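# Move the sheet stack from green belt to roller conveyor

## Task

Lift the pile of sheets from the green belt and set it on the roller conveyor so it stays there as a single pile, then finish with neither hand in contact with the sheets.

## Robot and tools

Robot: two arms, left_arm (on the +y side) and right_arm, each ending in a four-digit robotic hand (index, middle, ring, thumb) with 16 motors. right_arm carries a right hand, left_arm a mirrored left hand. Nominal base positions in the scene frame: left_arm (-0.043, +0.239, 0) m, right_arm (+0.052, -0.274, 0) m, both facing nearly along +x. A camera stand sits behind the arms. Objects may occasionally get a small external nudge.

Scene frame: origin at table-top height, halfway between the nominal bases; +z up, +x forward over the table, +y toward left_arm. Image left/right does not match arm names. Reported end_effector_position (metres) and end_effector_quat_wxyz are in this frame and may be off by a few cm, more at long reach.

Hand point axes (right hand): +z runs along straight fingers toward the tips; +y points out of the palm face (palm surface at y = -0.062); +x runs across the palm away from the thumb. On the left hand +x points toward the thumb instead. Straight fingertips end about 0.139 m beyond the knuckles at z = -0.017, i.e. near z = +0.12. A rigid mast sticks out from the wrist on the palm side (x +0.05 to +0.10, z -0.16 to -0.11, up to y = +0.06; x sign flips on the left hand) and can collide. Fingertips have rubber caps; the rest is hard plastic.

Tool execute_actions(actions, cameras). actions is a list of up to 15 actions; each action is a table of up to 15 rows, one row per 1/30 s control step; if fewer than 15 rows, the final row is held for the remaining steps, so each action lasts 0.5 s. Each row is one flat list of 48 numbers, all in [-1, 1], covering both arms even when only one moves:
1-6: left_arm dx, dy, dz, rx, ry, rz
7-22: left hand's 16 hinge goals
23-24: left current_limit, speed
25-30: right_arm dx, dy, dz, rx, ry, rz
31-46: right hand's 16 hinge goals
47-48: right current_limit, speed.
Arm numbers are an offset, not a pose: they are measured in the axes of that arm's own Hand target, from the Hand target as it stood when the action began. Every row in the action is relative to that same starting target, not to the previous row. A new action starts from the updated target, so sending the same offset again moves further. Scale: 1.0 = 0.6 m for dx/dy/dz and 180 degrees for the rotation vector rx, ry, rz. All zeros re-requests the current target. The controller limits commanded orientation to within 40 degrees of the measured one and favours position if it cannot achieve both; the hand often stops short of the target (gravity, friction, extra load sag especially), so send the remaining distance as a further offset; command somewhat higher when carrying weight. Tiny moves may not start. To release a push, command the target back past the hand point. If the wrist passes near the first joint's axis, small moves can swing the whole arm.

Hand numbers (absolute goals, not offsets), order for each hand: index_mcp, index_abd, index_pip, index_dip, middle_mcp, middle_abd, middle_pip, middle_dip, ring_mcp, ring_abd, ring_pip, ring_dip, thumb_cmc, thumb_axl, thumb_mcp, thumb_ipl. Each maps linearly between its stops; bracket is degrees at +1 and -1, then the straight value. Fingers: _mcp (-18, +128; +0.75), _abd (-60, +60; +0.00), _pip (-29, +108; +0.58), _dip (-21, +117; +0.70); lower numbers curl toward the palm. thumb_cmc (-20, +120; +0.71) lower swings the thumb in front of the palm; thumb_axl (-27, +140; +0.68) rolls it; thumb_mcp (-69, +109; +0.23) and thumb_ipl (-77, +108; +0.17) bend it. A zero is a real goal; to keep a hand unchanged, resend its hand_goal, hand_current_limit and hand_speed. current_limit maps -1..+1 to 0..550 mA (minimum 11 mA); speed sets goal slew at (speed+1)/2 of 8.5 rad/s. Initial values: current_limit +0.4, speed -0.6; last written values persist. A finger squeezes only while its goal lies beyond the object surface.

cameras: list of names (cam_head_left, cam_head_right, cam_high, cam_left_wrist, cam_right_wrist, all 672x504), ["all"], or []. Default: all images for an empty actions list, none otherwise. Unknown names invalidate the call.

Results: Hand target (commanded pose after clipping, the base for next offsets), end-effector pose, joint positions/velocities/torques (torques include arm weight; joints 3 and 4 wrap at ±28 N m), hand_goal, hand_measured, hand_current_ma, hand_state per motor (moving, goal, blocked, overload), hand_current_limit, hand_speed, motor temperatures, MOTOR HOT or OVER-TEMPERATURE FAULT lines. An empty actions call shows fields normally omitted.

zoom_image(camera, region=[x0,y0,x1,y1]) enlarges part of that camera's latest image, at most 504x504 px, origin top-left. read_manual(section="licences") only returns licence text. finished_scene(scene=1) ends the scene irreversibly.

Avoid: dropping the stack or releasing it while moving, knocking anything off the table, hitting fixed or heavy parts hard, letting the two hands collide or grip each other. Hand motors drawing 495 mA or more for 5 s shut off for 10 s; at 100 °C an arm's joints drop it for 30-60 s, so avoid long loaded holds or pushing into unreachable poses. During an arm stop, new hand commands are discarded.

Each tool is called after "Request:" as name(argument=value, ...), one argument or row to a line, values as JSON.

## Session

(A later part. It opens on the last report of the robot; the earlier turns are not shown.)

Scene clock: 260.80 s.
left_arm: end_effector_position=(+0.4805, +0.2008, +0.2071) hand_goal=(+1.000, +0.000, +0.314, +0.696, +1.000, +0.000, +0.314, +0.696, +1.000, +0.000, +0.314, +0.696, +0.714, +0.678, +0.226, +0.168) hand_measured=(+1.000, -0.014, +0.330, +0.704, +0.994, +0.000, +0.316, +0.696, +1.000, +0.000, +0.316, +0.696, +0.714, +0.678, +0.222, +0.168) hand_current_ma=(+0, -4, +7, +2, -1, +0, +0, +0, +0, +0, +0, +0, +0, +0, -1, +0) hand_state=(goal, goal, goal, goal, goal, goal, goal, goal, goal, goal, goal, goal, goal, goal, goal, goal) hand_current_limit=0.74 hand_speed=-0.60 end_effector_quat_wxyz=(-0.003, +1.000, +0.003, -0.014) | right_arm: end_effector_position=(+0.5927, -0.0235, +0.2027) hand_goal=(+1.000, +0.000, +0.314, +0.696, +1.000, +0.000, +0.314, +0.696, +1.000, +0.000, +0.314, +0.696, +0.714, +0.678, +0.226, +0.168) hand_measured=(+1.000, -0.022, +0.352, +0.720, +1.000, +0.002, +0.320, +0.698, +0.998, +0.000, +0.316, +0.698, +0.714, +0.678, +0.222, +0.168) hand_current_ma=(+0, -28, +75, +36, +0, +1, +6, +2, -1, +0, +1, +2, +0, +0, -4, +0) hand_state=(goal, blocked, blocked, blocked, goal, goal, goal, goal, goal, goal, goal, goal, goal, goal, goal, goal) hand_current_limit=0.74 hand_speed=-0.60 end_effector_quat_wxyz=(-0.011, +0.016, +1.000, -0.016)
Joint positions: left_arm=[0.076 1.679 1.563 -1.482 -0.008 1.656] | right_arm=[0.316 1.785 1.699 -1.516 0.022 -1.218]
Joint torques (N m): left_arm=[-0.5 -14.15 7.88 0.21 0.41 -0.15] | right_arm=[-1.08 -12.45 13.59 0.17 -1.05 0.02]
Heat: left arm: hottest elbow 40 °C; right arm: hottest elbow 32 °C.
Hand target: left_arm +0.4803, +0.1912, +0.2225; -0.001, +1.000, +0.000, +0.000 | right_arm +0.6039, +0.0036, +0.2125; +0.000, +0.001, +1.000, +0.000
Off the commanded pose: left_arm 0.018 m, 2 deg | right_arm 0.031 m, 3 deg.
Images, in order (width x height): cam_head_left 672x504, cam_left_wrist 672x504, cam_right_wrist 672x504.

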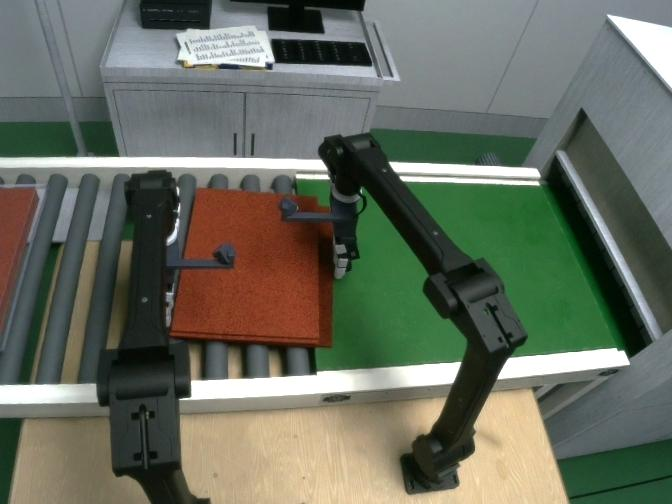

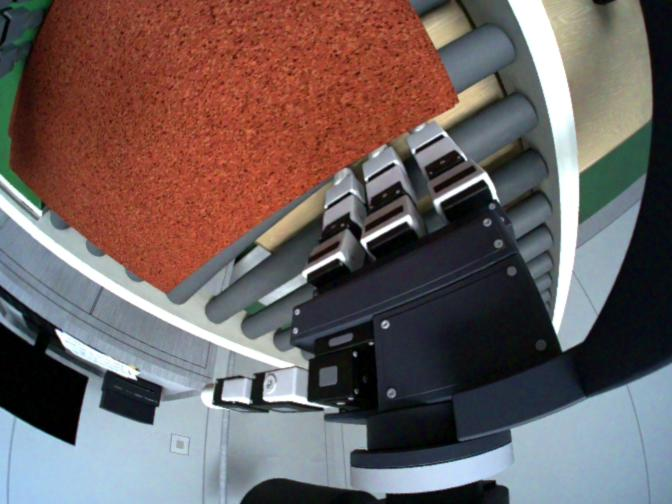

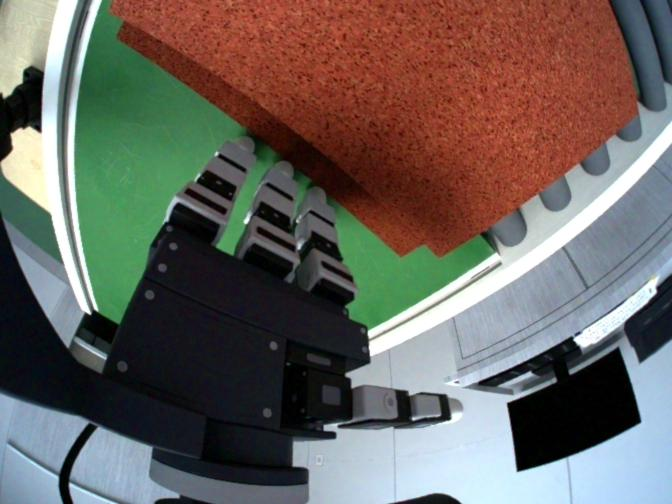

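Request:
execute_actions(
  actions=[
    [[0,0.025,0,0,0,0,1,0,0.314,0.696,1,0,0.314,0.696,1,0,0.314,0.696,0.714,0.678,0.226,0.168,0.74,-0.6,0,0,0,0,0,0,1,0,0.314,0.696,1,0,0.314,0.696,1,0,0.314,0.696,0.714,0.678,0.226,0.168,0.74,-0.6]],
  ],
  cameras=["cam_head_left","cam_left_wrist","cam_right_wrist"],
)

Request:
zoom_image(
  camera="cam_right_wrist",
  region=[90, 0, 500, 270],
)

Scene clock: 267.93 s.
left_arm: end_effector_position=(+0.4816, +0.1957, +0.2065) hand_goal=(+1.000, +0.000, +0.314, +0.696, +1.000, +0.000, +0.314, +0.696, +1.000, +0.000, +0.314, +0.696, +0.714, +0.678, +0.226, +0.168) hand_measured=(+1.000, -0.016, +0.336, +0.708, +0.994, +0.000, +0.316, +0.696, +1.000, -0.004, +0.332, +0.706, +0.714, +0.678, +0.222, +0.168) hand_current_ma=(+0, -6, +13, +4, -1, +0, +0, +0, +0, +0, +9, +3, +0, +0, -1, +0) hand_state=(goal, goal, blocked, goal, goal, goal, goal, goal, goal, goal, goal, goal, goal, goal, goal, goal) hand_current_limit=0.74 hand_speed=-0.60 end_effector_quat_wxyz=(-0.010, +1.000, +0.007, -0.013) | right_arm: end_effector_position=(+0.5927, -0.0235, +0.2027) hand_goal=(+1.000, +0.000, +0.314, +0.696, +1.000, +0.000, +0.314, +0.696, +1.000, +0.000, +0.314, +0.696, +0.714, +0.678, +0.226, +0.168) hand_measured=(+1.000, -0.022, +0.352, +0.720, +1.000, +0.002, +0.320, +0.698, +0.998, +0.000, +0.316, +0.698, +0.714, +0.678, +0.222, +0.168) hand_current_ma=(+0, -28, +75, +36, +0, +1, +6, +2, -1, +0, +1, +2, +0, +0, -4, +0) hand_state=(goal, blocked, blocked, blocked, goal, goal, goal, goal, goal, goal, goal, goal, goal, goal, goal, goal) hand_current_limit=0.74 hand_speed=-0.60 end_effector_quat_wxyz=(-0.011, +0.016, +1.000, -0.016)
Joint positions: left_arm=[0.06 1.677 1.563 -1.482 -0.022 1.632] | right_arm=[0.316 1.785 1.699 -1.516 0.022 -1.218]
Joint torques (N m): left_arm=[-1.44 -14.39 7.69 0.23 1.01 -0.18] | right_arm=[-1.03 -12.45 13.63 0.16 -1.04 0.02]
Heat: left arm: hottest elbow 39 °C; right arm: hottest elbow 32 °C.
Hand target: left_arm +0.4802, +0.1762, +0.2225; +0.000, +1.000, -0.001, +0.000 | right_arm +0.6039, +0.0036, +0.2125; +0.000, +0.001, +1.000, +0.000
Off the commanded pose: left_arm 0.025 m, 2 deg | right_arm 0.031 m, 3 deg.
Images, in order (width x height): cam_head_left 672x504, cam_left_wrist 672x504, cam_right_wrist 672x504.

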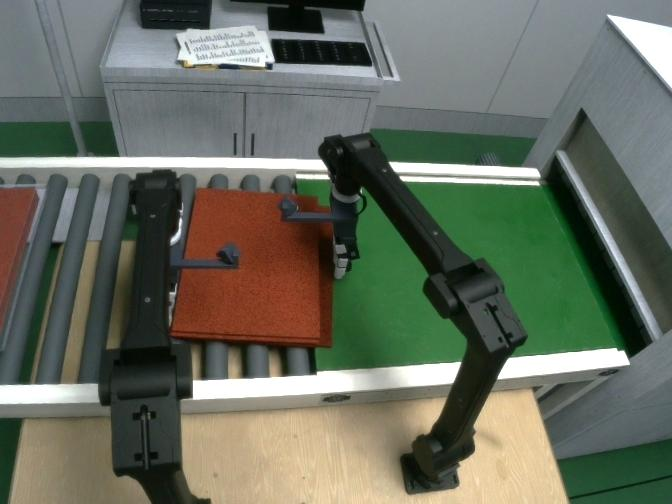

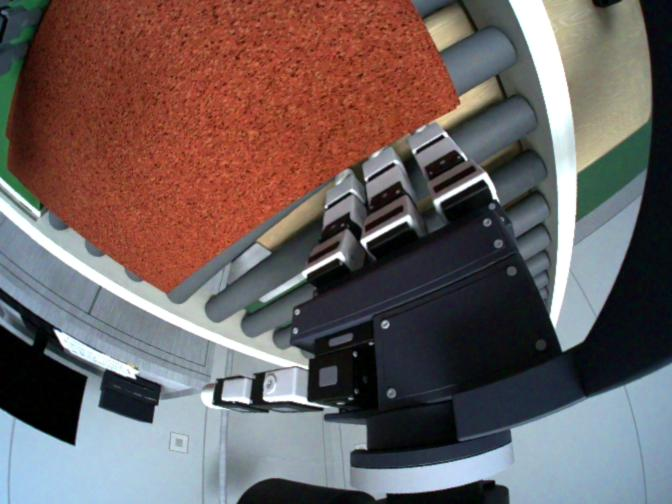

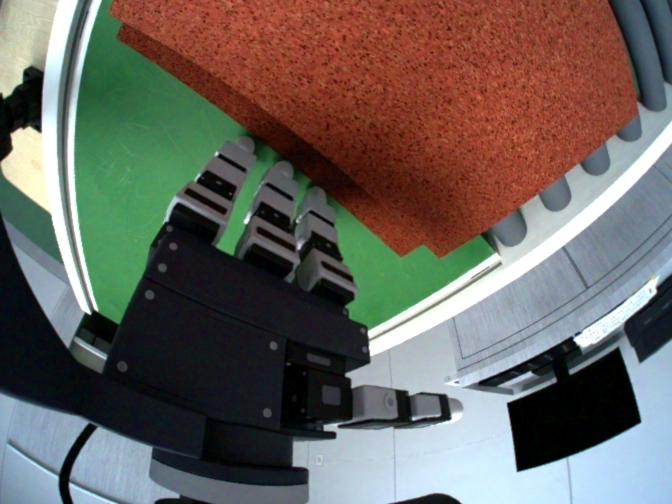

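Scaled by 1.229 from the camera's 672x504 image, which has a finer 960x720 frame.

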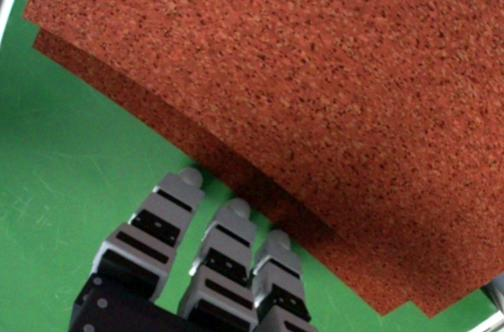

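Request:
execute_actions(
  actions=[
    [[0,0.025,0,0,0,0,1,0,0.314,0.696,1,0,0.314,0.696,1,0,0.314,0.696,0.714,0.678,0.226,0.168,0.74,-0.6,0,0,0,0,0,0,1,0,0.314,0.696,1,0,0.314,0.696,1,0,0.314,0.696,0.714,0.678,0.226,0.168,0.74,-0.6]],
    [[0,0.025,0,0,0,0,1,0,0.314,0.696,1,0,0.314,0.696,1,0,0.314,0.696,0.714,0.678,0.226,0.168,0.74,-0.6,0,0,0,0,0,0,1,0,0.314,0.696,1,0,0.314,0.696,1,0,0.314,0.696,0.714,0.678,0.226,0.168,0.74,-0.6]],
  ],
  cameras=["cam_left_wrist","cam_right_wrist"],
)

Request:
zoom_image(
  camera="cam_right_wrist",
  region=[90, 0, 500, 270],
)

Scene clock: 271.93 s.
left_arm: end_effector_position=(+0.4805, +0.1636, +0.2104) hand_goal=(+1.000, +0.000, +0.314, +0.696, +1.000, +0.000, +0.314, +0.696, +1.000, +0.000, +0.314, +0.696, +0.714, +0.678, +0.226, +0.168) hand_measured=(+0.998, -0.002, +0.316, +0.700, +1.000, -0.004, +0.326, +0.698, +1.000, -0.014, +0.340, +0.712, +0.714, +0.678, +0.222, +0.168) hand_current_ma=(+0, +0, +0, +0, +0, +0, +5, +0, +0, -5, +17, +7, +0, +0, -1, +0) hand_state=(goal, goal, goal, goal, goal, goal, goal, goal, goal, goal, blocked, goal, goal, goal, goal, goal) hand_current_limit=0.74 hand_speed=-0.60 end_effector_quat_wxyz=(-0.013, +1.000, +0.001, -0.010) | right_arm: end_effector_position=(+0.5927, -0.0235, +0.2027) hand_goal=(+1.000, +0.000, +0.314, +0.696, +1.000, +0.000, +0.314, +0.696, +1.000, +0.000, +0.314, +0.696, +0.714, +0.678, +0.226, +0.168) hand_measured=(+1.000, -0.022, +0.352, +0.720, +1.000, +0.002, +0.320, +0.698, +0.998, +0.000, +0.316, +0.698, +0.714, +0.678, +0.222, +0.168) hand_current_ma=(+0, -28, +75, +36, +0, +1, +6, +2, -1, +0, +1, +2, +0, +0, -4, +0) hand_state=(goal, blocked, blocked, blocked, goal, goal, goal, goal, goal, goal, goal, goal, goal, goal, goal, goal) hand_current_limit=0.74 hand_speed=-0.60 end_effector_quat_wxyz=(-0.011, +0.016, +1.000, -0.016)
Joint positions: left_arm=[-0.005 1.668 1.563 -1.485 -0.027 1.579] | right_arm=[0.316 1.785 1.699 -1.516 0.022 -1.218]
Joint torques (N m): left_arm=[-1.08 -13.68 7.58 0.36 1.16 -0.3] | right_arm=[-1.03 -12.28 13.57 0.17 -1.05 0.03]
Heat: left arm: hottest elbow 39 °C; right arm: hottest elbow 32 °C.
Hand target: left_arm +0.4803, +0.1462, +0.2224; -0.001, +1.000, +0.000, +0.000 | right_arm +0.6039, +0.0036, +0.2125; +0.000, +0.001, +1.000, +0.000
Off the commanded pose: left_arm 0.021 m, 2 deg | right_arm 0.031 m, 3 deg.
Images, in order (width x height): cam_left_wrist 672x504, cam_right_wrist 672x504.

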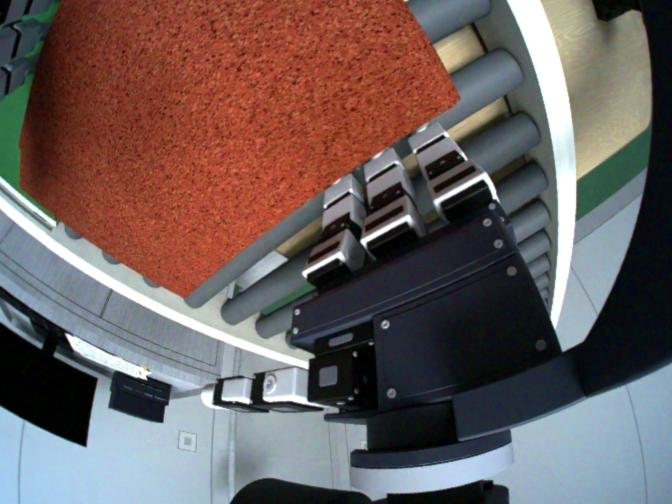

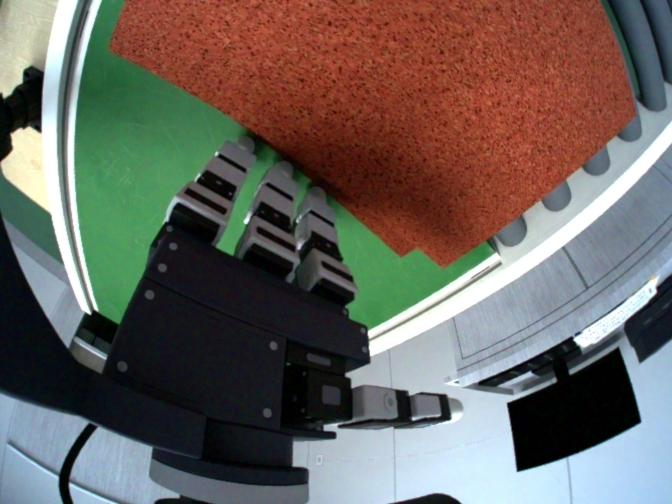

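Scaled by 1.229 from the camera's 672x504 image, which has a finer 960x720 frame.

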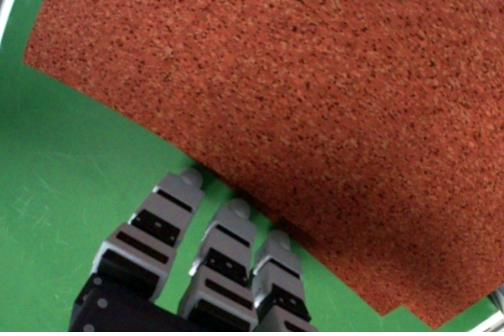

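Request:
execute_actions(
  actions=[
    [[0,-0.04,0,0,0,0,1,0,0.314,0.696,1,0,0.314,0.696,1,0,0.314,0.696,0.714,0.678,0.226,0.168,0.74,-0.6,0,0,0,0,0,0,1,0,0.314,0.696,1,0,0.314,0.696,1,0,0.314,0.696,0.714,0.678,0.226,0.168,0.74,-0.6]],
  ],
  cameras=["cam_head_left","cam_high"],
)

Request:
zoom_image(
  camera="cam_head_left",
  region=[150, 170, 370, 360],
)

Request:
zoom_image(
  camera="cam_high",
  region=[260, 130, 540, 330],
)

Scene clock: 281.20 s.
left_arm: end_effector_position=(+0.4806, +0.1684, +0.2120) hand_goal=(+1.000, +0.000, +0.314, +0.696, +1.000, +0.000, +0.314, +0.696, +1.000, +0.000, +0.314, +0.696, +0.714, +0.678, +0.226, +0.168) hand_measured=(+0.998, -0.002, +0.316, +0.700, +0.998, -0.004, +0.316, +0.698, +1.000, -0.014, +0.326, +0.706, +0.714, +0.678, +0.222, +0.168) hand_current_ma=(+0, +0, +0, +0, +0, +0, +0, +0, +0, -5, +4, +3, +0, +0, -1, +0) hand_state=(goal, goal, goal, goal, goal, goal, goal, goal, goal, goal, goal, goal, goal, goal, goal, goal) hand_current_limit=0.74 hand_speed=-0.60 end_effector_quat_wxyz=(-0.003, +1.000, +0.002, -0.010) | right_arm: end_effector_position=(+0.5927, -0.0235, +0.2027) hand_goal=(+1.000, +0.000, +0.314, +0.696, +1.000, +0.000, +0.314, +0.696, +1.000, +0.000, +0.314, +0.696, +0.714, +0.678, +0.226, +0.168) hand_measured=(+1.000, -0.022, +0.352, +0.720, +1.000, +0.002, +0.320, +0.698, +0.998, +0.000, +0.316, +0.698, +0.714, +0.678, +0.222, +0.168) hand_current_ma=(+0, -28, +75, +36, +0, +1, +6, +2, -1, +0, +1, +2, +0, +0, -4, +0) hand_state=(goal, blocked, blocked, blocked, goal, goal, goal, goal, goal, goal, goal, goal, goal, goal, goal, goal) hand_current_limit=0.74 hand_speed=-0.60 end_effector_quat_wxyz=(-0.011, +0.016, +1.000, -0.016)
Joint positions: left_arm=[0.012 1.668 1.563 -1.485 -0.007 1.593] | right_arm=[0.316 1.785 1.699 -1.516 0.022 -1.218]
Joint torques (N m): left_arm=[1.03 -13.57 7.72 0.38 0.35 0.08] | right_arm=[-1.03 -12.57 13.65 0.18 -1.05 0.02]
Heat: left arm: hottest elbow 38 °C; right arm: hottest elbow 32 °C.
Hand target: left_arm +0.4803, +0.1702, +0.2224; -0.001, +1.000, +0.000, +0.000 | right_arm +0.6039, +0.0036, +0.2125; +0.000, +0.001, +1.000, +0.000
Off the commanded pose: left_arm 0.011 m, 1 deg | right_arm 0.031 m, 3 deg.
Images, in order (width x height): cam_head_left 672x504, cam_high 672x504.

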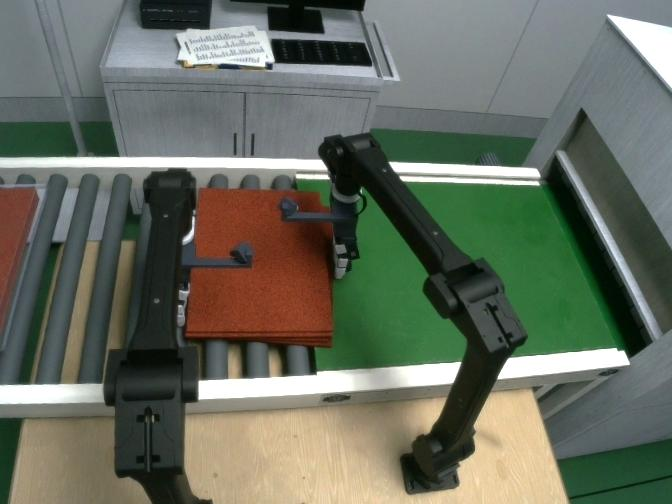

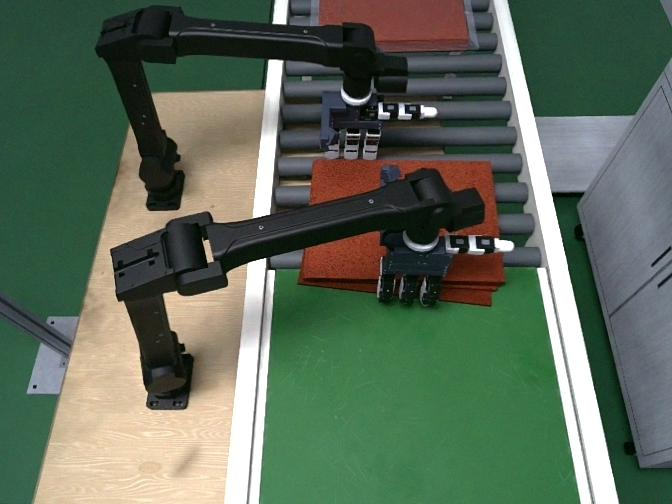

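Scaled by 2.291.

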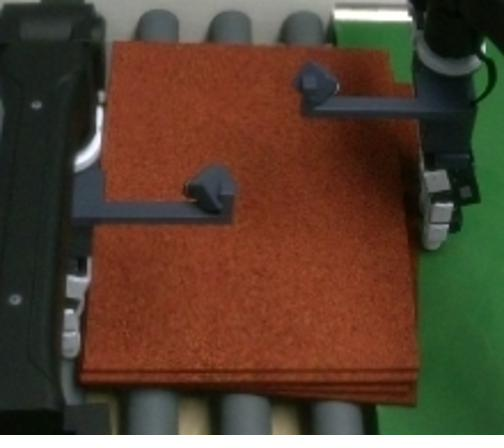

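Scaled by 1.800.

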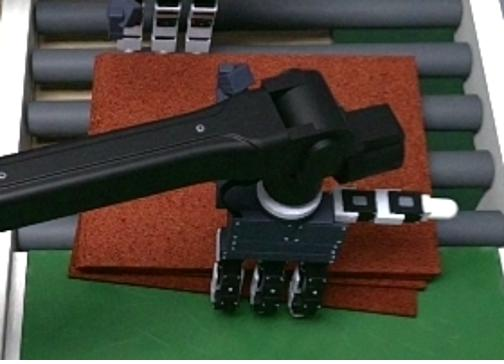

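Request:
execute_actions(
  actions=[
    [[0,-0.1,0,0,0,0,1,0,0.314,0.696,1,0,0.314,0.696,1,0,0.314,0.696,0.714,0.678,0.226,0.168,0.74,-0.6,0,-0.11,0,0,0,0,1,0,0.314,0.696,1,0,0.314,0.696,1,0,0.314,0.696,0.714,0.678,0.226,0.168,0.74,-0.6]],
    [[0.117,0,0,0,0,0,1,0,0.314,0.696,1,0,0.314,0.696,1,0,0.314,0.696,0.714,0.678,0.226,0.168,0.74,-0.6,0.09,0,0,0,0,0,1,0,0.314,0.696,1,0,0.314,0.696,1,0,0.314,0.696,0.714,0.678,0.226,0.168,0.74,-0.6]],
    [[0.117,0,0,0,0,0,1,0,0.314,0.696,1,0,0.314,0.696,1,0,0.314,0.696,0.714,0.678,0.226,0.168,0.74,-0.6,0.09,0,0,0,0,0,1,0,0.314,0.696,1,0,0.314,0.696,1,0,0.314,0.696,0.714,0.678,0.226,0.168,0.74,-0.6]],
    [[0,0.05,0,0,0,0,1,0,0.314,0.696,1,0,0.314,0.696,1,0,0.314,0.696,0.714,0.678,0.226,0.168,0.74,-0.6,0,0.06,0,0,0,0,1,0,0.314,0.696,1,0,0.314,0.696,1,0,0.314,0.696,0.714,0.678,0.226,0.168,0.74,-0.6]],
  ],
  cameras=["cam_head_left","cam_left_wrist","cam_right_wrist"],
)

Scene clock: 291.57 s.
left_arm: end_effector_position=(+0.6055, +0.2126, +0.1965) hand_goal=(+1.000, +0.000, +0.314, +0.696, +1.000, +0.000, +0.314, +0.696, +1.000, +0.000, +0.314, +0.696, +0.714, +0.678, +0.226, +0.168) hand_measured=(+1.000, -0.004, +0.340, +0.710, +1.000, -0.002, +0.320, +0.700, +0.998, -0.002, +0.316, +0.698, +0.714, +0.678, +0.222, +0.168) hand_current_ma=(+0, +0, +16, +6, +0, +0, +2, +0, +0, +0, +0, +0, +0, +0, -1, +0) hand_state=(goal, goal, blocked, goal, goal, goal, goal, goal, goal, goal, goal, goal, goal, goal, goal, goal) hand_current_limit=0.74 hand_speed=-0.60 end_effector_quat_wxyz=(-0.005, +1.000, +0.004, -0.028) | right_arm: end_effector_position=(+0.4856, -0.0273, +0.2115) hand_goal=(+1.000, +0.000, +0.314, +0.696, +1.000, +0.000, +0.314, +0.696, +1.000, +0.000, +0.314, +0.696, +0.714, +0.678, +0.226, +0.168) hand_measured=(+0.994, +0.004, +0.312, +0.694, +0.998, +0.002, +0.316, +0.698, +0.998, +0.000, +0.316, +0.698, +0.714, +0.678, +0.222, +0.168) hand_current_ma=(-5, +2, -1, -2, -2, +1, +1, +2, -2, +0, +1, +2, +0, +0, -5, +0) hand_state=(goal, goal, goal, goal, goal, goal, goal, goal, goal, goal, goal, goal, goal, goal, goal, goal) hand_current_limit=0.74 hand_speed=-0.60 end_effector_quat_wxyz=(-0.003, -0.006, +1.000, +0.000)
Joint positions: left_arm=[0.074 2.06 2.095 -1.659 -0.014 1.651] | right_arm=[0.369 1.508 1.368 -1.437 -0.002 -1.21]
Joint torques (N m): left_arm=[-0.62 -17.08 12.01 -0.02 0.69 -0.18] | right_arm=[-3.78 -9.93 10.47 0.27 0.01 0.12]
Heat: left arm: hottest elbow 38 °C; right arm: hottest elbow 32 °C.
Hand target: left_arm +0.6207, +0.2000, +0.2225; -0.001, +1.000, +0.000, +0.000 | right_arm +0.4959, -0.0262, +0.2123; +0.000, +0.001, +1.000, +0.000
Off the commanded pose: left_arm 0.033 m, 3 deg | right_arm 0.010 m, 1 deg.
Images, in order (width x height): cam_head_left 672x504, cam_left_wrist 672x504, cam_right_wrist 672x504.

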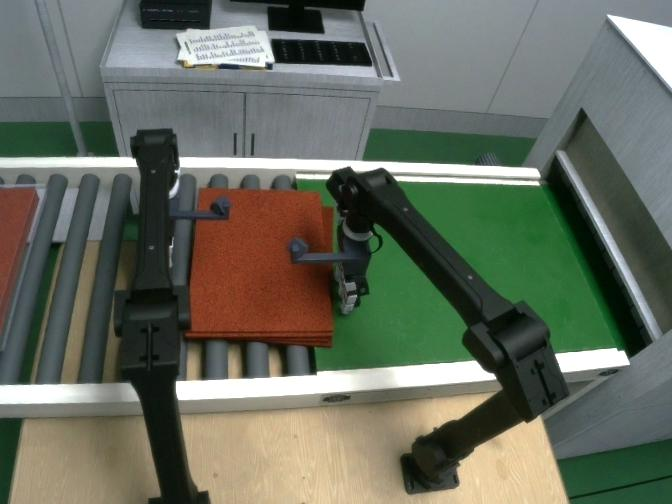

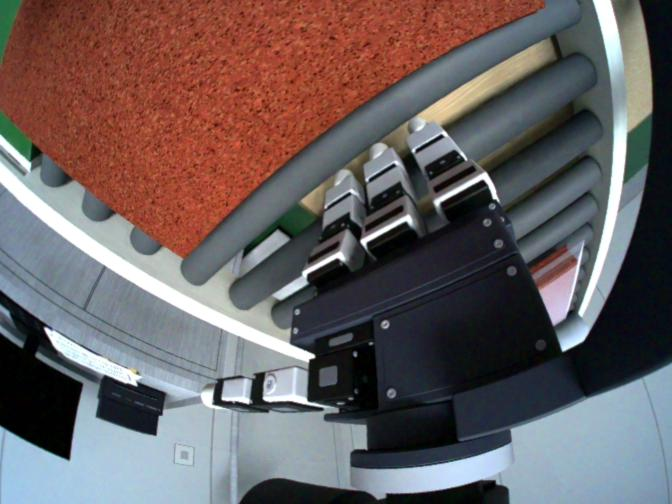

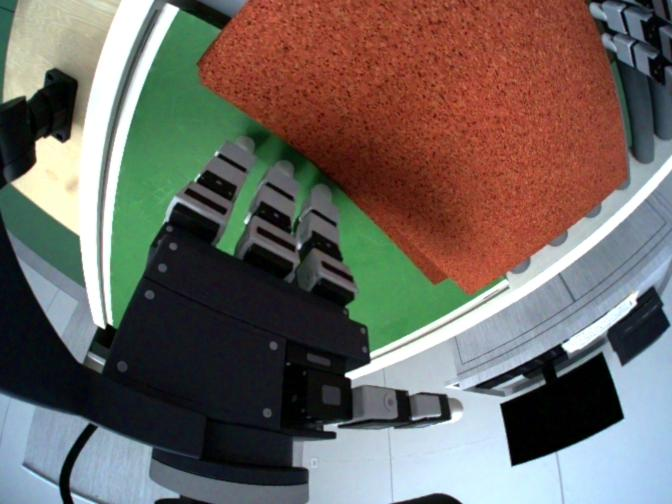

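Request:
execute_actions(
  actions=[
    [[0,-0.01,-0.035,0,0,0,1,0,0.314,0.696,1,0,0.314,0.696,1,0,0.314,0.696,0.714,0.678,0.226,0.168,0.74,-0.6,0,0,0.015,0,0,0,1,0,0.314,0.696,1,0,0.314,0.696,1,0,0.314,0.696,0.714,0.678,0.226,0.168,0.74,-0.6]],
    [[0,0.04,0,0,0,0,1,0,0.314,0.696,1,0,0.314,0.696,1,0,0.314,0.696,0.714,0.678,0.226,0.168,0.74,-0.6,0,0.02,0,0,0,0,1,0,0.314,0.696,1,0,0.314,0.696,1,0,0.314,0.696,0.714,0.678,0.226,0.168,0.74,-0.6]],
  ],
  cameras=["cam_head_left","cam_left_wrist","cam_right_wrist"],
)

Scene clock: 296.60 s.
left_arm: end_effector_position=(+0.6100, +0.2043, +0.2052) hand_goal=(+1.000, +0.000, +0.314, +0.696, +1.000, +0.000, +0.314, +0.696, +1.000, +0.000, +0.314, +0.696, +0.714, +0.678, +0.226, +0.168) hand_measured=(+1.000, -0.008, +0.344, +0.712, +1.000, -0.002, +0.320, +0.698, +0.998, -0.002, +0.316, +0.698, +0.714, +0.678, +0.222, +0.168) hand_current_ma=(+0, -1, +21, +7, +0, +0, +1, +0, +0, +0, +0, +0, +0, +0, -1, +0) hand_state=(goal, goal, blocked, goal, goal, goal, goal, goal, goal, goal, goal, goal, goal, goal, goal, goal) hand_current_limit=0.74 hand_speed=-0.60 end_effector_quat_wxyz=(-0.006, +1.000, +0.014, -0.022) | right_arm: end_effector_position=(+0.4894, -0.0211, +0.2049) hand_goal=(+1.000, +0.000, +0.314, +0.696, +1.000, +0.000, +0.314, +0.696, +1.000, +0.000, +0.314, +0.696, +0.714, +0.678, +0.226, +0.168) hand_measured=(+0.998, +0.004, +0.314, +0.694, +0.998, +0.002, +0.316, +0.698, +0.998, +0.000, +0.316, +0.698, +0.714, +0.678, +0.222, +0.168) hand_current_ma=(-1, +2, +0, -1, -2, +1, +1, +2, -2, +0, +1, +2, +0, +0, -5, +0) hand_state=(goal, goal, goal, goal, goal, goal, goal, goal, goal, goal, goal, goal, goal, goal, goal, goal) hand_current_limit=0.74 hand_speed=-0.60 end_effector_quat_wxyz=(-0.003, +0.001, +1.000, -0.001)
Joint positions: left_arm=[0.06 2.06 2.117 -1.671 -0.015 1.618] | right_arm=[0.381 1.523 1.368 -1.422 -0.001 -1.185]
Joint torques (N m): left_arm=[-1.49 -18.84 11.43 0.06 0.9 -0.09] | right_arm=[-2.84 -9.99 9.88 0.55 -0.03 0.13]
Heat: left arm: hottest elbow 40 °C; right arm: hottest elbow 32 °C.
Hand target: left_arm +0.6207, +0.1820, +0.2434; -0.001, +1.000, +0.000, +0.000 | right_arm +0.4959, -0.0142, +0.2035; +0.000, +0.001, +1.000, +0.000
Off the commanded pose: left_arm 0.046 m, 3 deg | right_arm 0.010 m, 0 deg.
joint sent to its limit (left arm) — joint 4 (wrist pitch), lower limit. The joint targets still meet the commanded pose.
Images, in order (width x height): cam_head_left 672x504, cam_left_wrist 672x504, cam_right_wrist 672x504.

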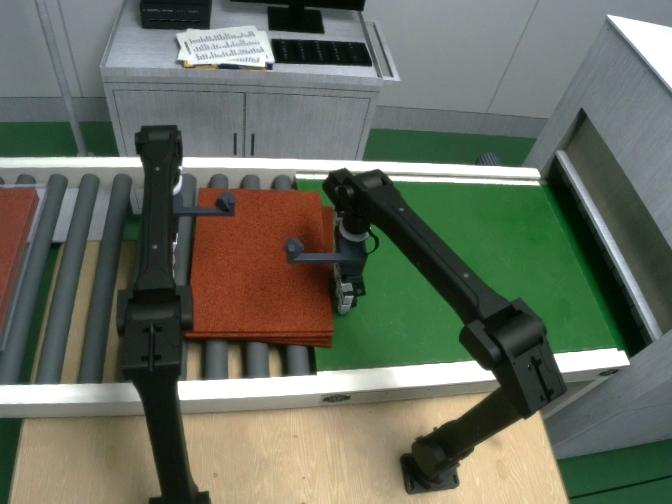

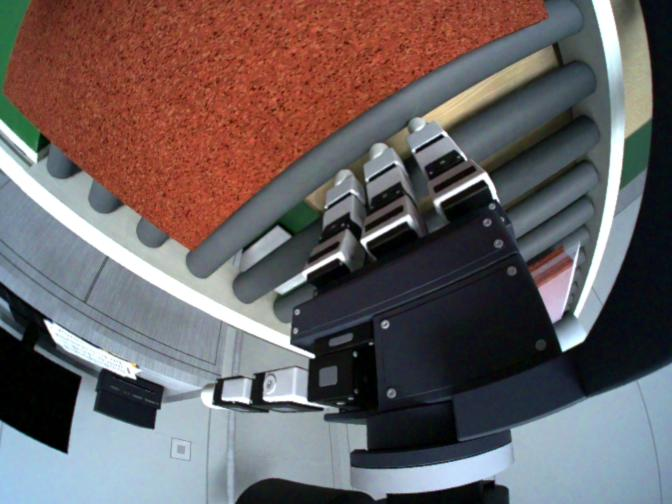

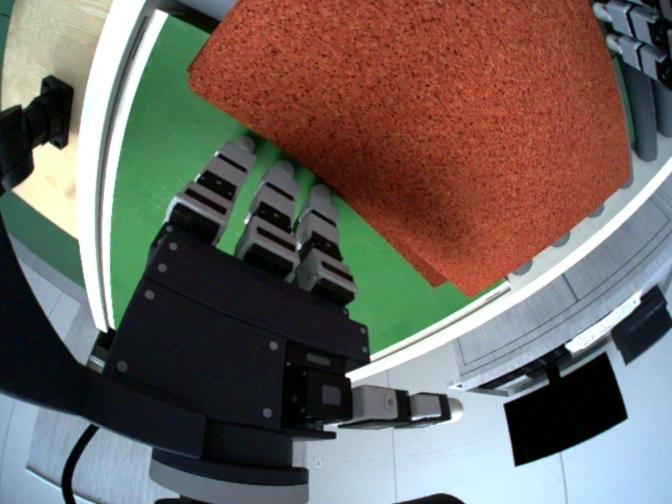

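Request:
execute_actions(
  actions=[
    [[0,-0.04,-0.03,0,0,0,1,0,0.314,0.696,1,0,0.314,0.696,1,0,0.314,0.696,0.714,0.678,0.226,0.168,0.74,-0.6,0,0,0,0,0,0,1,0,0.314,0.696,1,0,0.314,0.696,1,0,0.314,0.696,0.714,0.678,0.226,0.168,0.74,-0.6]],
    [[0,0,0,0,0,0,1,0,0.314,0.696,1,0,0.314,0.696,1,0,0.314,0.696,0.714,0.678,0.226,0.168,0.74,-0.6,0,0.02,0,0,0,0,1,0,0.314,0.696,1,0,0.314,0.696,1,0,0.314,0.696,0.714,0.678,0.226,0.168,0.74,-0.6]],
  ],
  cameras=[],
)

Scene clock: 301.70 s.
left_arm: end_effector_position=(+0.6103, +0.2033, +0.2125) hand_goal=(+1.000, +0.000, +0.314, +0.696, +1.000, +0.000, +0.314, +0.696, +1.000, +0.000, +0.314, +0.696, +0.714, +0.678, +0.226, +0.168) hand_measured=(+1.000, -0.006, +0.326, +0.706, +0.998, -0.002, +0.316, +0.698, +0.998, -0.002, +0.316, +0.698, +0.714, +0.678, +0.222, +0.168) hand_current_ma=(+0, -1, +4, +3, +0, +0, +0, +0, +0, +0, +0, +0, +0, +0, -1, +0) hand_state=(goal, goal, goal, goal, goal, goal, goal, goal, goal, goal, goal, goal, goal, goal, goal, goal) hand_current_limit=0.74 hand_speed=-0.60 end_effector_quat_wxyz=(+0.002, +1.000, +0.008, -0.016) | right_arm: end_effector_position=(+0.4887, -0.0166, +0.2033) hand_goal=(+1.000, +0.000, +0.314, +0.696, +1.000, +0.000, +0.314, +0.696, +1.000, +0.000, +0.314, +0.696, +0.714, +0.678, +0.226, +0.168) hand_measured=(+1.000, +0.012, +0.328, +0.702, +0.998, +0.002, +0.316, +0.698, +0.998, +0.000, +0.316, +0.698, +0.714, +0.678, +0.222, +0.168) hand_current_ma=(+0, +12, +16, +6, -2, +1, +1, +2, -2, +0, +1, +2, +0, +0, -5, +0) hand_state=(goal, goal, goal, goal, goal, goal, goal, goal, goal, goal, goal, goal, goal, goal, goal, goal) hand_current_limit=0.74 hand_speed=-0.60 end_effector_quat_wxyz=(-0.002, +0.007, +1.000, -0.006)
Joint positions: left_arm=[0.063 2.055 2.124 -1.671 0.002 1.633] | right_arm=[0.397 1.525 1.368 -1.422 0.01 -1.156]
Joint torques (N m): left_arm=[1.03 -19.78 12.01 0.08 0.38 0.11] | right_arm=[-2.08 -9.47 10.93 0.44 -0.5 0.13]
Heat: left arm: hottest elbow 41 °C; right arm: hottest elbow 31 °C.
Hand target: left_arm +0.6207, +0.2060, +0.2614; -0.001, +1.000, -0.001, +0.000 | right_arm +0.4959, -0.0021, +0.2033; +0.000, +0.001, +1.000, +0.000
Off the commanded pose: left_arm 0.050 m, 2 deg | right_arm 0.016 m, 1 deg.
joint sent to its limit (left arm) — joint 4 (wrist pitch), lower limit. The joint targets are off in orientation, not in position.
No camera images: "cameras" was empty.

Request:
execute_actions(
  actions=[
    [[0,0,-0.015,0,0,0,1,0,0.314,0.696,1,0,0.314,0.696,1,0,0.314,0.696,0.714,0.678,0.226,0.168,0.74,-0.6,0,0,0,0,0,0,1,0,0.314,0.696,1,0,0.314,0.696,1,0,0.314,0.696,0.714,0.678,0.226,0.168,0.74,-0.6]],
    [[0,0.04,0,0,0,0,1,0,0.314,0.696,1,0,0.314,0.696,1,0,0.314,0.696,0.714,0.678,0.226,0.168,0.74,-0.6,0,0.01,0,0,0,0,1,0,0.314,0.696,1,0,0.314,0.696,1,0,0.314,0.696,0.714,0.678,0.226,0.168,0.74,-0.6]],
  ],
  cameras=["cam_left_wrist"],
)

Request:
zoom_image(
  camera="cam_left_wrist",
  region=[240, 40, 520, 250],
)

Scene clock: 306.57 s.
left_arm: end_effector_position=(+0.6091, +0.1835, +0.2198) hand_goal=(+1.000, +0.000, +0.314, +0.696, +1.000, +0.000, +0.314, +0.696, +1.000, +0.000, +0.314, +0.696, +0.714, +0.678, +0.226, +0.168) hand_measured=(+0.998, -0.002, +0.316, +0.700, +0.998, -0.002, +0.316, +0.698, +0.998, -0.002, +0.316, +0.698, +0.714, +0.678, +0.222, +0.168) hand_current_ma=(+0, +0, +0, +0, +0, +0, +0, +0, +0, +0, +0, +0, +0, +0, -1, +0) hand_state=(goal, goal, goal, goal, goal, goal, goal, goal, goal, goal, goal, goal, goal, goal, goal, goal) hand_current_limit=0.74 hand_speed=-0.60 end_effector_quat_wxyz=(+0.005, +1.000, +0.000, -0.010) | right_arm: end_effector_position=(+0.4886, -0.0147, +0.2026) hand_goal=(+1.000, +0.000, +0.314, +0.696, +1.000, +0.000, +0.314, +0.696, +1.000, +0.000, +0.314, +0.696, +0.714, +0.678, +0.226, +0.168) hand_measured=(+1.000, +0.018, +0.334, +0.706, +0.998, +0.002, +0.316, +0.698, +0.998, +0.000, +0.316, +0.698, +0.714, +0.678, +0.222, +0.168) hand_current_ma=(+0, +20, +27, +10, -2, +1, +1, +2, -2, +0, +1, +2, +0, +0, -5, +0) hand_state=(goal, goal, goal, goal, goal, goal, goal, goal, goal, goal, goal, goal, goal, goal, goal, goal) hand_current_limit=0.74 hand_speed=-0.60 end_effector_quat_wxyz=(-0.001, +0.011, +1.000, -0.009)
Joint positions: left_arm=[0.035 2.044 2.124 -1.671 0.01 1.622] | right_arm=[0.404 1.526 1.368 -1.422 0.015 -1.141]
Joint torques (N m): left_arm=[0.67 -19.9 12 0.13 0.26 -0.14] | right_arm=[-1.73 -9.05 11.49 0.42 -0.71 0.06]
Heat: left arm: hottest elbow 41 °C; right arm: hottest elbow 31 °C.
Hand target: left_arm +0.6207, +0.1819, +0.2704; +0.000, +1.000, +0.000, +0.000 | right_arm +0.4959, +0.0039, +0.2033; +0.000, +0.001, +1.000, +0.000
Off the commanded pose: left_arm 0.052 m, 1 deg | right_arm 0.020 m, 2 deg.
joint sent to its limit (left arm) — joint 4 (wrist pitch), lower limit. The joint targets are off in position and orientation.
Images, in order (width x height): cam_left_wrist 672x504.

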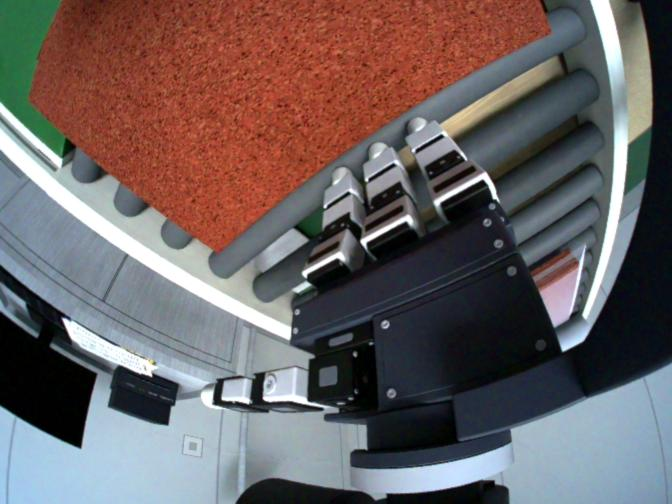

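Scaled by 1.800 from the camera's 672x504 image, which has a finer 960x720 frame.

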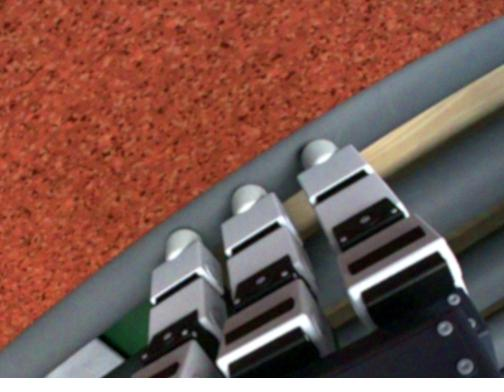

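Request:
execute_actions(
  actions=[
    [[0,0.035,0.013,0,0,0,1,0,0.314,0.696,1,0,0.314,0.696,1,0,0.314,0.696,0.714,0.678,0.226,0.168,0.74,-0.6,0,0,0,0,0,0,1,0,0.314,0.696,1,0,0.314,0.696,1,0,0.314,0.696,0.714,0.678,0.226,0.168,0.74,-0.6]],
    [[0,0.03,0,0,0,0,1,0,0.314,0.696,1,0,0.314,0.696,1,0,0.314,0.696,0.714,0.678,0.226,0.168,0.74,-0.6,0,0,0,0,0,0,1,0,0.314,0.696,1,0,0.314,0.696,1,0,0.314,0.696,0.714,0.678,0.226,0.168,0.74,-0.6]],
  ],
  cameras=["cam_left_wrist","cam_right_wrist"],
)

Request:
zoom_image(
  camera="cam_left_wrist",
  region=[240, 40, 520, 250],
)

Scene clock: 313.37 s.
left_arm: end_effector_position=(+0.6106, +0.1624, +0.2184) hand_goal=(+1.000, +0.000, +0.314, +0.696, +1.000, +0.000, +0.314, +0.696, +1.000, +0.000, +0.314, +0.696, +0.714, +0.678, +0.226, +0.168) hand_measured=(+0.998, -0.002, +0.316, +0.700, +1.000, -0.002, +0.318, +0.698, +1.000, -0.002, +0.334, +0.706, +0.714, +0.678, +0.222, +0.168) hand_current_ma=(+0, +0, +0, +0, +0, +0, +0, +0, +0, +0, +10, +3, +0, +0, -1, +0) hand_state=(goal, goal, goal, goal, goal, goal, goal, goal, goal, goal, goal, goal, goal, goal, goal, goal) hand_current_limit=0.74 hand_speed=-0.60 end_effector_quat_wxyz=(-0.003, +1.000, +0.005, -0.010) | right_arm: end_effector_position=(+0.4886, -0.0147, +0.2026) hand_goal=(+1.000, +0.000, +0.314, +0.696, +1.000, +0.000, +0.314, +0.696, +1.000, +0.000, +0.314, +0.696, +0.714, +0.678, +0.226, +0.168) hand_measured=(+1.000, +0.018, +0.334, +0.706, +0.998, +0.002, +0.316, +0.698, +0.998, +0.000, +0.316, +0.698, +0.714, +0.678, +0.222, +0.168) hand_current_ma=(+0, +20, +27, +10, -2, +1, +1, +2, -2, +0, +1, +2, +0, +0, -5, +0) hand_state=(goal, goal, goal, goal, goal, goal, goal, goal, goal, goal, goal, goal, goal, goal, goal, goal) hand_current_limit=0.74 hand_speed=-0.60 end_effector_quat_wxyz=(-0.001, +0.011, +1.000, -0.009)
Joint positions: left_arm=[-0.003 2.044 2.124 -1.671 -0.006 1.573] | right_arm=[0.404 1.526 1.368 -1.422 0.015 -1.141]
Joint torques (N m): left_arm=[-1.2 -19.31 11.56 0.1 0.72 -0.28] | right_arm=[-1.55 -9.17 11.44 0.44 -0.71 0.06]
Heat: left arm: hottest elbow 42 °C; right arm: hottest elbow 31 °C.
Hand target: left_arm +0.6206, +0.1431, +0.2625; -0.001, +1.000, -0.001, +0.000 | right_arm +0.4960, +0.0039, +0.2033; +0.000, +0.001, +1.000, +0.000
Off the commanded pose: left_arm 0.049 m, 1 deg | right_arm 0.020 m, 2 deg.
joint sent to its limit (left arm) — joint 4 (wrist pitch), lower limit. The joint targets are off in orientation, not in position.
Images, in order (width x height): cam_left_wrist 672x504, cam_right_wrist 672x504.

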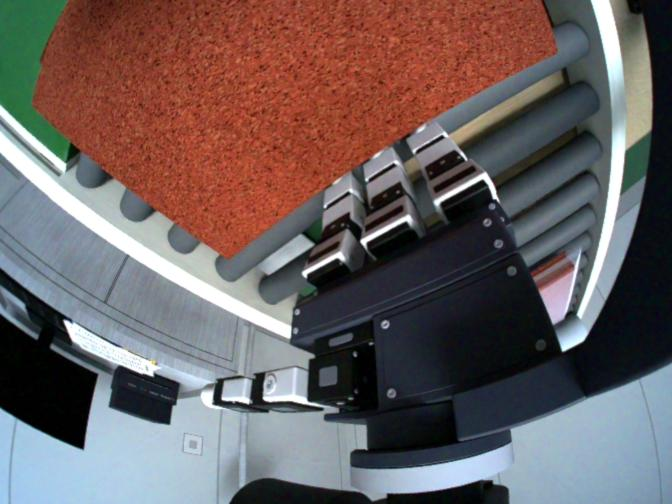

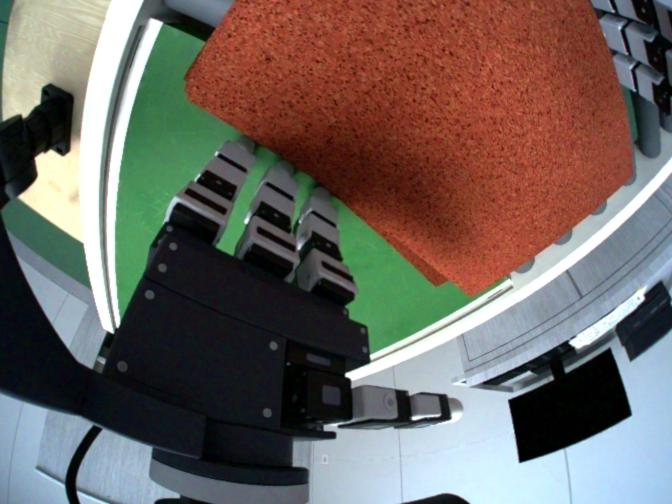

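Scaled by 1.800 from the camera's 672x504 image, which has a finer 960x720 frame.

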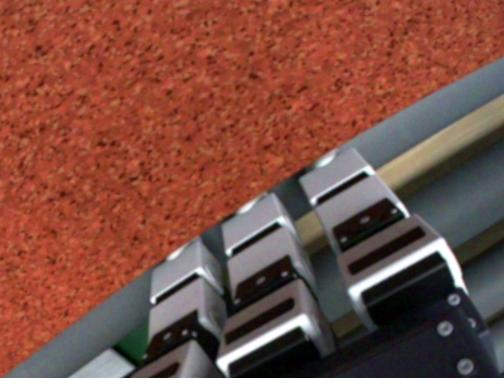

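Request:
execute_actions(
  actions=[
    [[0,-0.02,0.015,0,0,0,1,0,0.314,0.696,1,0,0.314,0.696,1,0,0.314,0.696,0.714,0.678,0.226,0.168,0.74,-0.6,0,0,0,0,0,0,1,0,0.314,0.696,1,0,0.314,0.696,1,0,0.314,0.696,0.714,0.678,0.226,0.168,0.74,-0.6]],
    [[0,0.045,0,0,0,0,1,0,0.314,0.696,1,0,0.314,0.696,1,0,0.314,0.696,0.714,0.678,0.226,0.168,0.74,-0.6,0,0,0,0,0,0,1,0,0.314,0.696,1,0,0.314,0.696,1,0,0.314,0.696,0.714,0.678,0.226,0.168,0.74,-0.6]],
    [[0,0.025,0,0,0,0,1,0,0.314,0.696,1,0,0.314,0.696,1,0,0.314,0.696,0.714,0.678,0.226,0.168,0.74,-0.6,0,0,0,0,0,0,1,0,0.314,0.696,1,0,0.314,0.696,1,0,0.314,0.696,0.714,0.678,0.226,0.168,0.74,-0.6]],
  ],
  cameras=["cam_left_wrist","cam_right_wrist","cam_head_left"],
)

Request:
zoom_image(
  camera="cam_head_left",
  region=[150, 170, 370, 360],
)

Scene clock: 320.60 s.
left_arm: end_effector_position=(+0.6111, +0.1441, +0.2166) hand_goal=(+1.000, +0.000, +0.314, +0.696, +1.000, +0.000, +0.314, +0.696, +1.000, +0.000, +0.314, +0.696, +0.714, +0.678, +0.226, +0.168) hand_measured=(+0.998, -0.002, +0.316, +0.700, +1.000, -0.002, +0.332, +0.704, +1.000, -0.002, +0.348, +0.716, +0.714, +0.678, +0.222, +0.168) hand_current_ma=(+0, +0, +0, +0, +0, +0, +9, +2, +0, +0, +29, +10, +0, +0, -1, +0) hand_state=(goal, goal, goal, goal, goal, goal, goal, goal, goal, goal, blocked, goal, goal, goal, goal, goal) hand_current_limit=0.74 hand_speed=-0.60 end_effector_quat_wxyz=(-0.014, +1.000, +0.008, -0.010) | right_arm: end_effector_position=(+0.4886, -0.0148, +0.2026) hand_goal=(+1.000, +0.000, +0.314, +0.696, +1.000, +0.000, +0.314, +0.696, +1.000, +0.000, +0.314, +0.696, +0.714, +0.678, +0.226, +0.168) hand_measured=(+1.000, +0.018, +0.334, +0.706, +1.000, +0.002, +0.316, +0.698, +1.000, +0.000, +0.316, +0.698, +0.714, +0.678, +0.222, +0.168) hand_current_ma=(+0, +20, +27, +10, +0, +1, +1, +2, +0, +0, +1, +2, +0, +0, -5, +0) hand_state=(goal, goal, goal, goal, goal, goal, goal, goal, goal, goal, goal, goal, goal, goal, goal, goal) hand_current_limit=0.74 hand_speed=-0.60 end_effector_quat_wxyz=(-0.001, +0.011, +1.000, -0.009)
Joint positions: left_arm=[-0.038 2.044 2.124 -1.671 -0.027 1.532] | right_arm=[0.404 1.526 1.368 -1.422 0.015 -1.141]
Joint torques (N m): left_arm=[-2.14 -18.37 11.45 0.12 1.44 -0.32] | right_arm=[-1.67 -9.11 11.45 0.4 -0.72 0.06]
Heat: left arm: hottest elbow 42 °C; right arm: hottest elbow 31 °C.
Hand target: left_arm +0.6206, +0.1129, +0.2535; -0.001, +1.000, -0.001, +0.000 | right_arm +0.4960, +0.0039, +0.2033; +0.000, +0.001, +1.000, +0.000
Off the commanded pose: left_arm 0.049 m, 2 deg | right_arm 0.020 m, 2 deg.
joint sent to its limit (left arm) — joint 4 (wrist pitch), lower limit. The joint targets are off in position and orientation.
Images, in order (width x height): cam_head_left 672x504, cam_left_wrist 672x504, cam_right_wrist 672x504.

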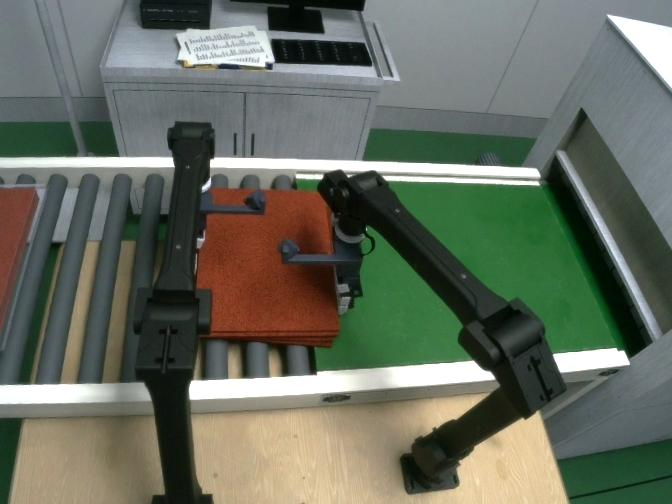

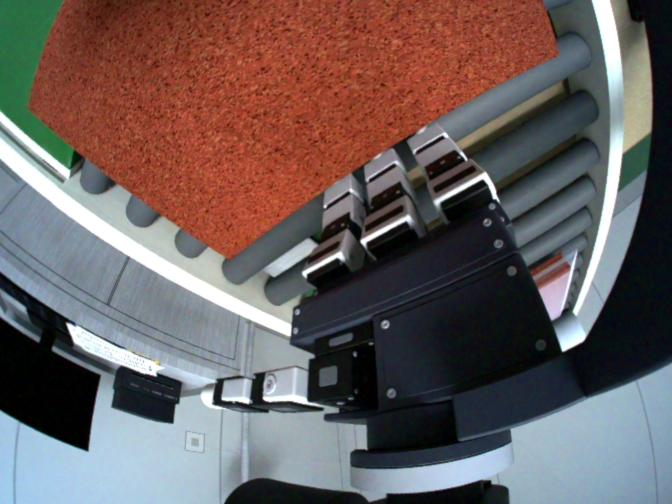

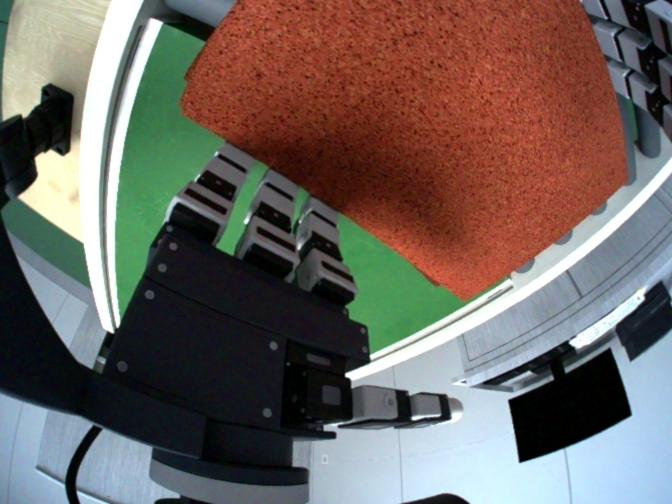

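Scaled by 2.291.

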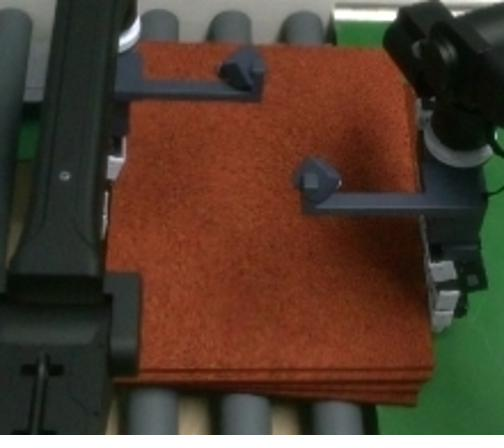

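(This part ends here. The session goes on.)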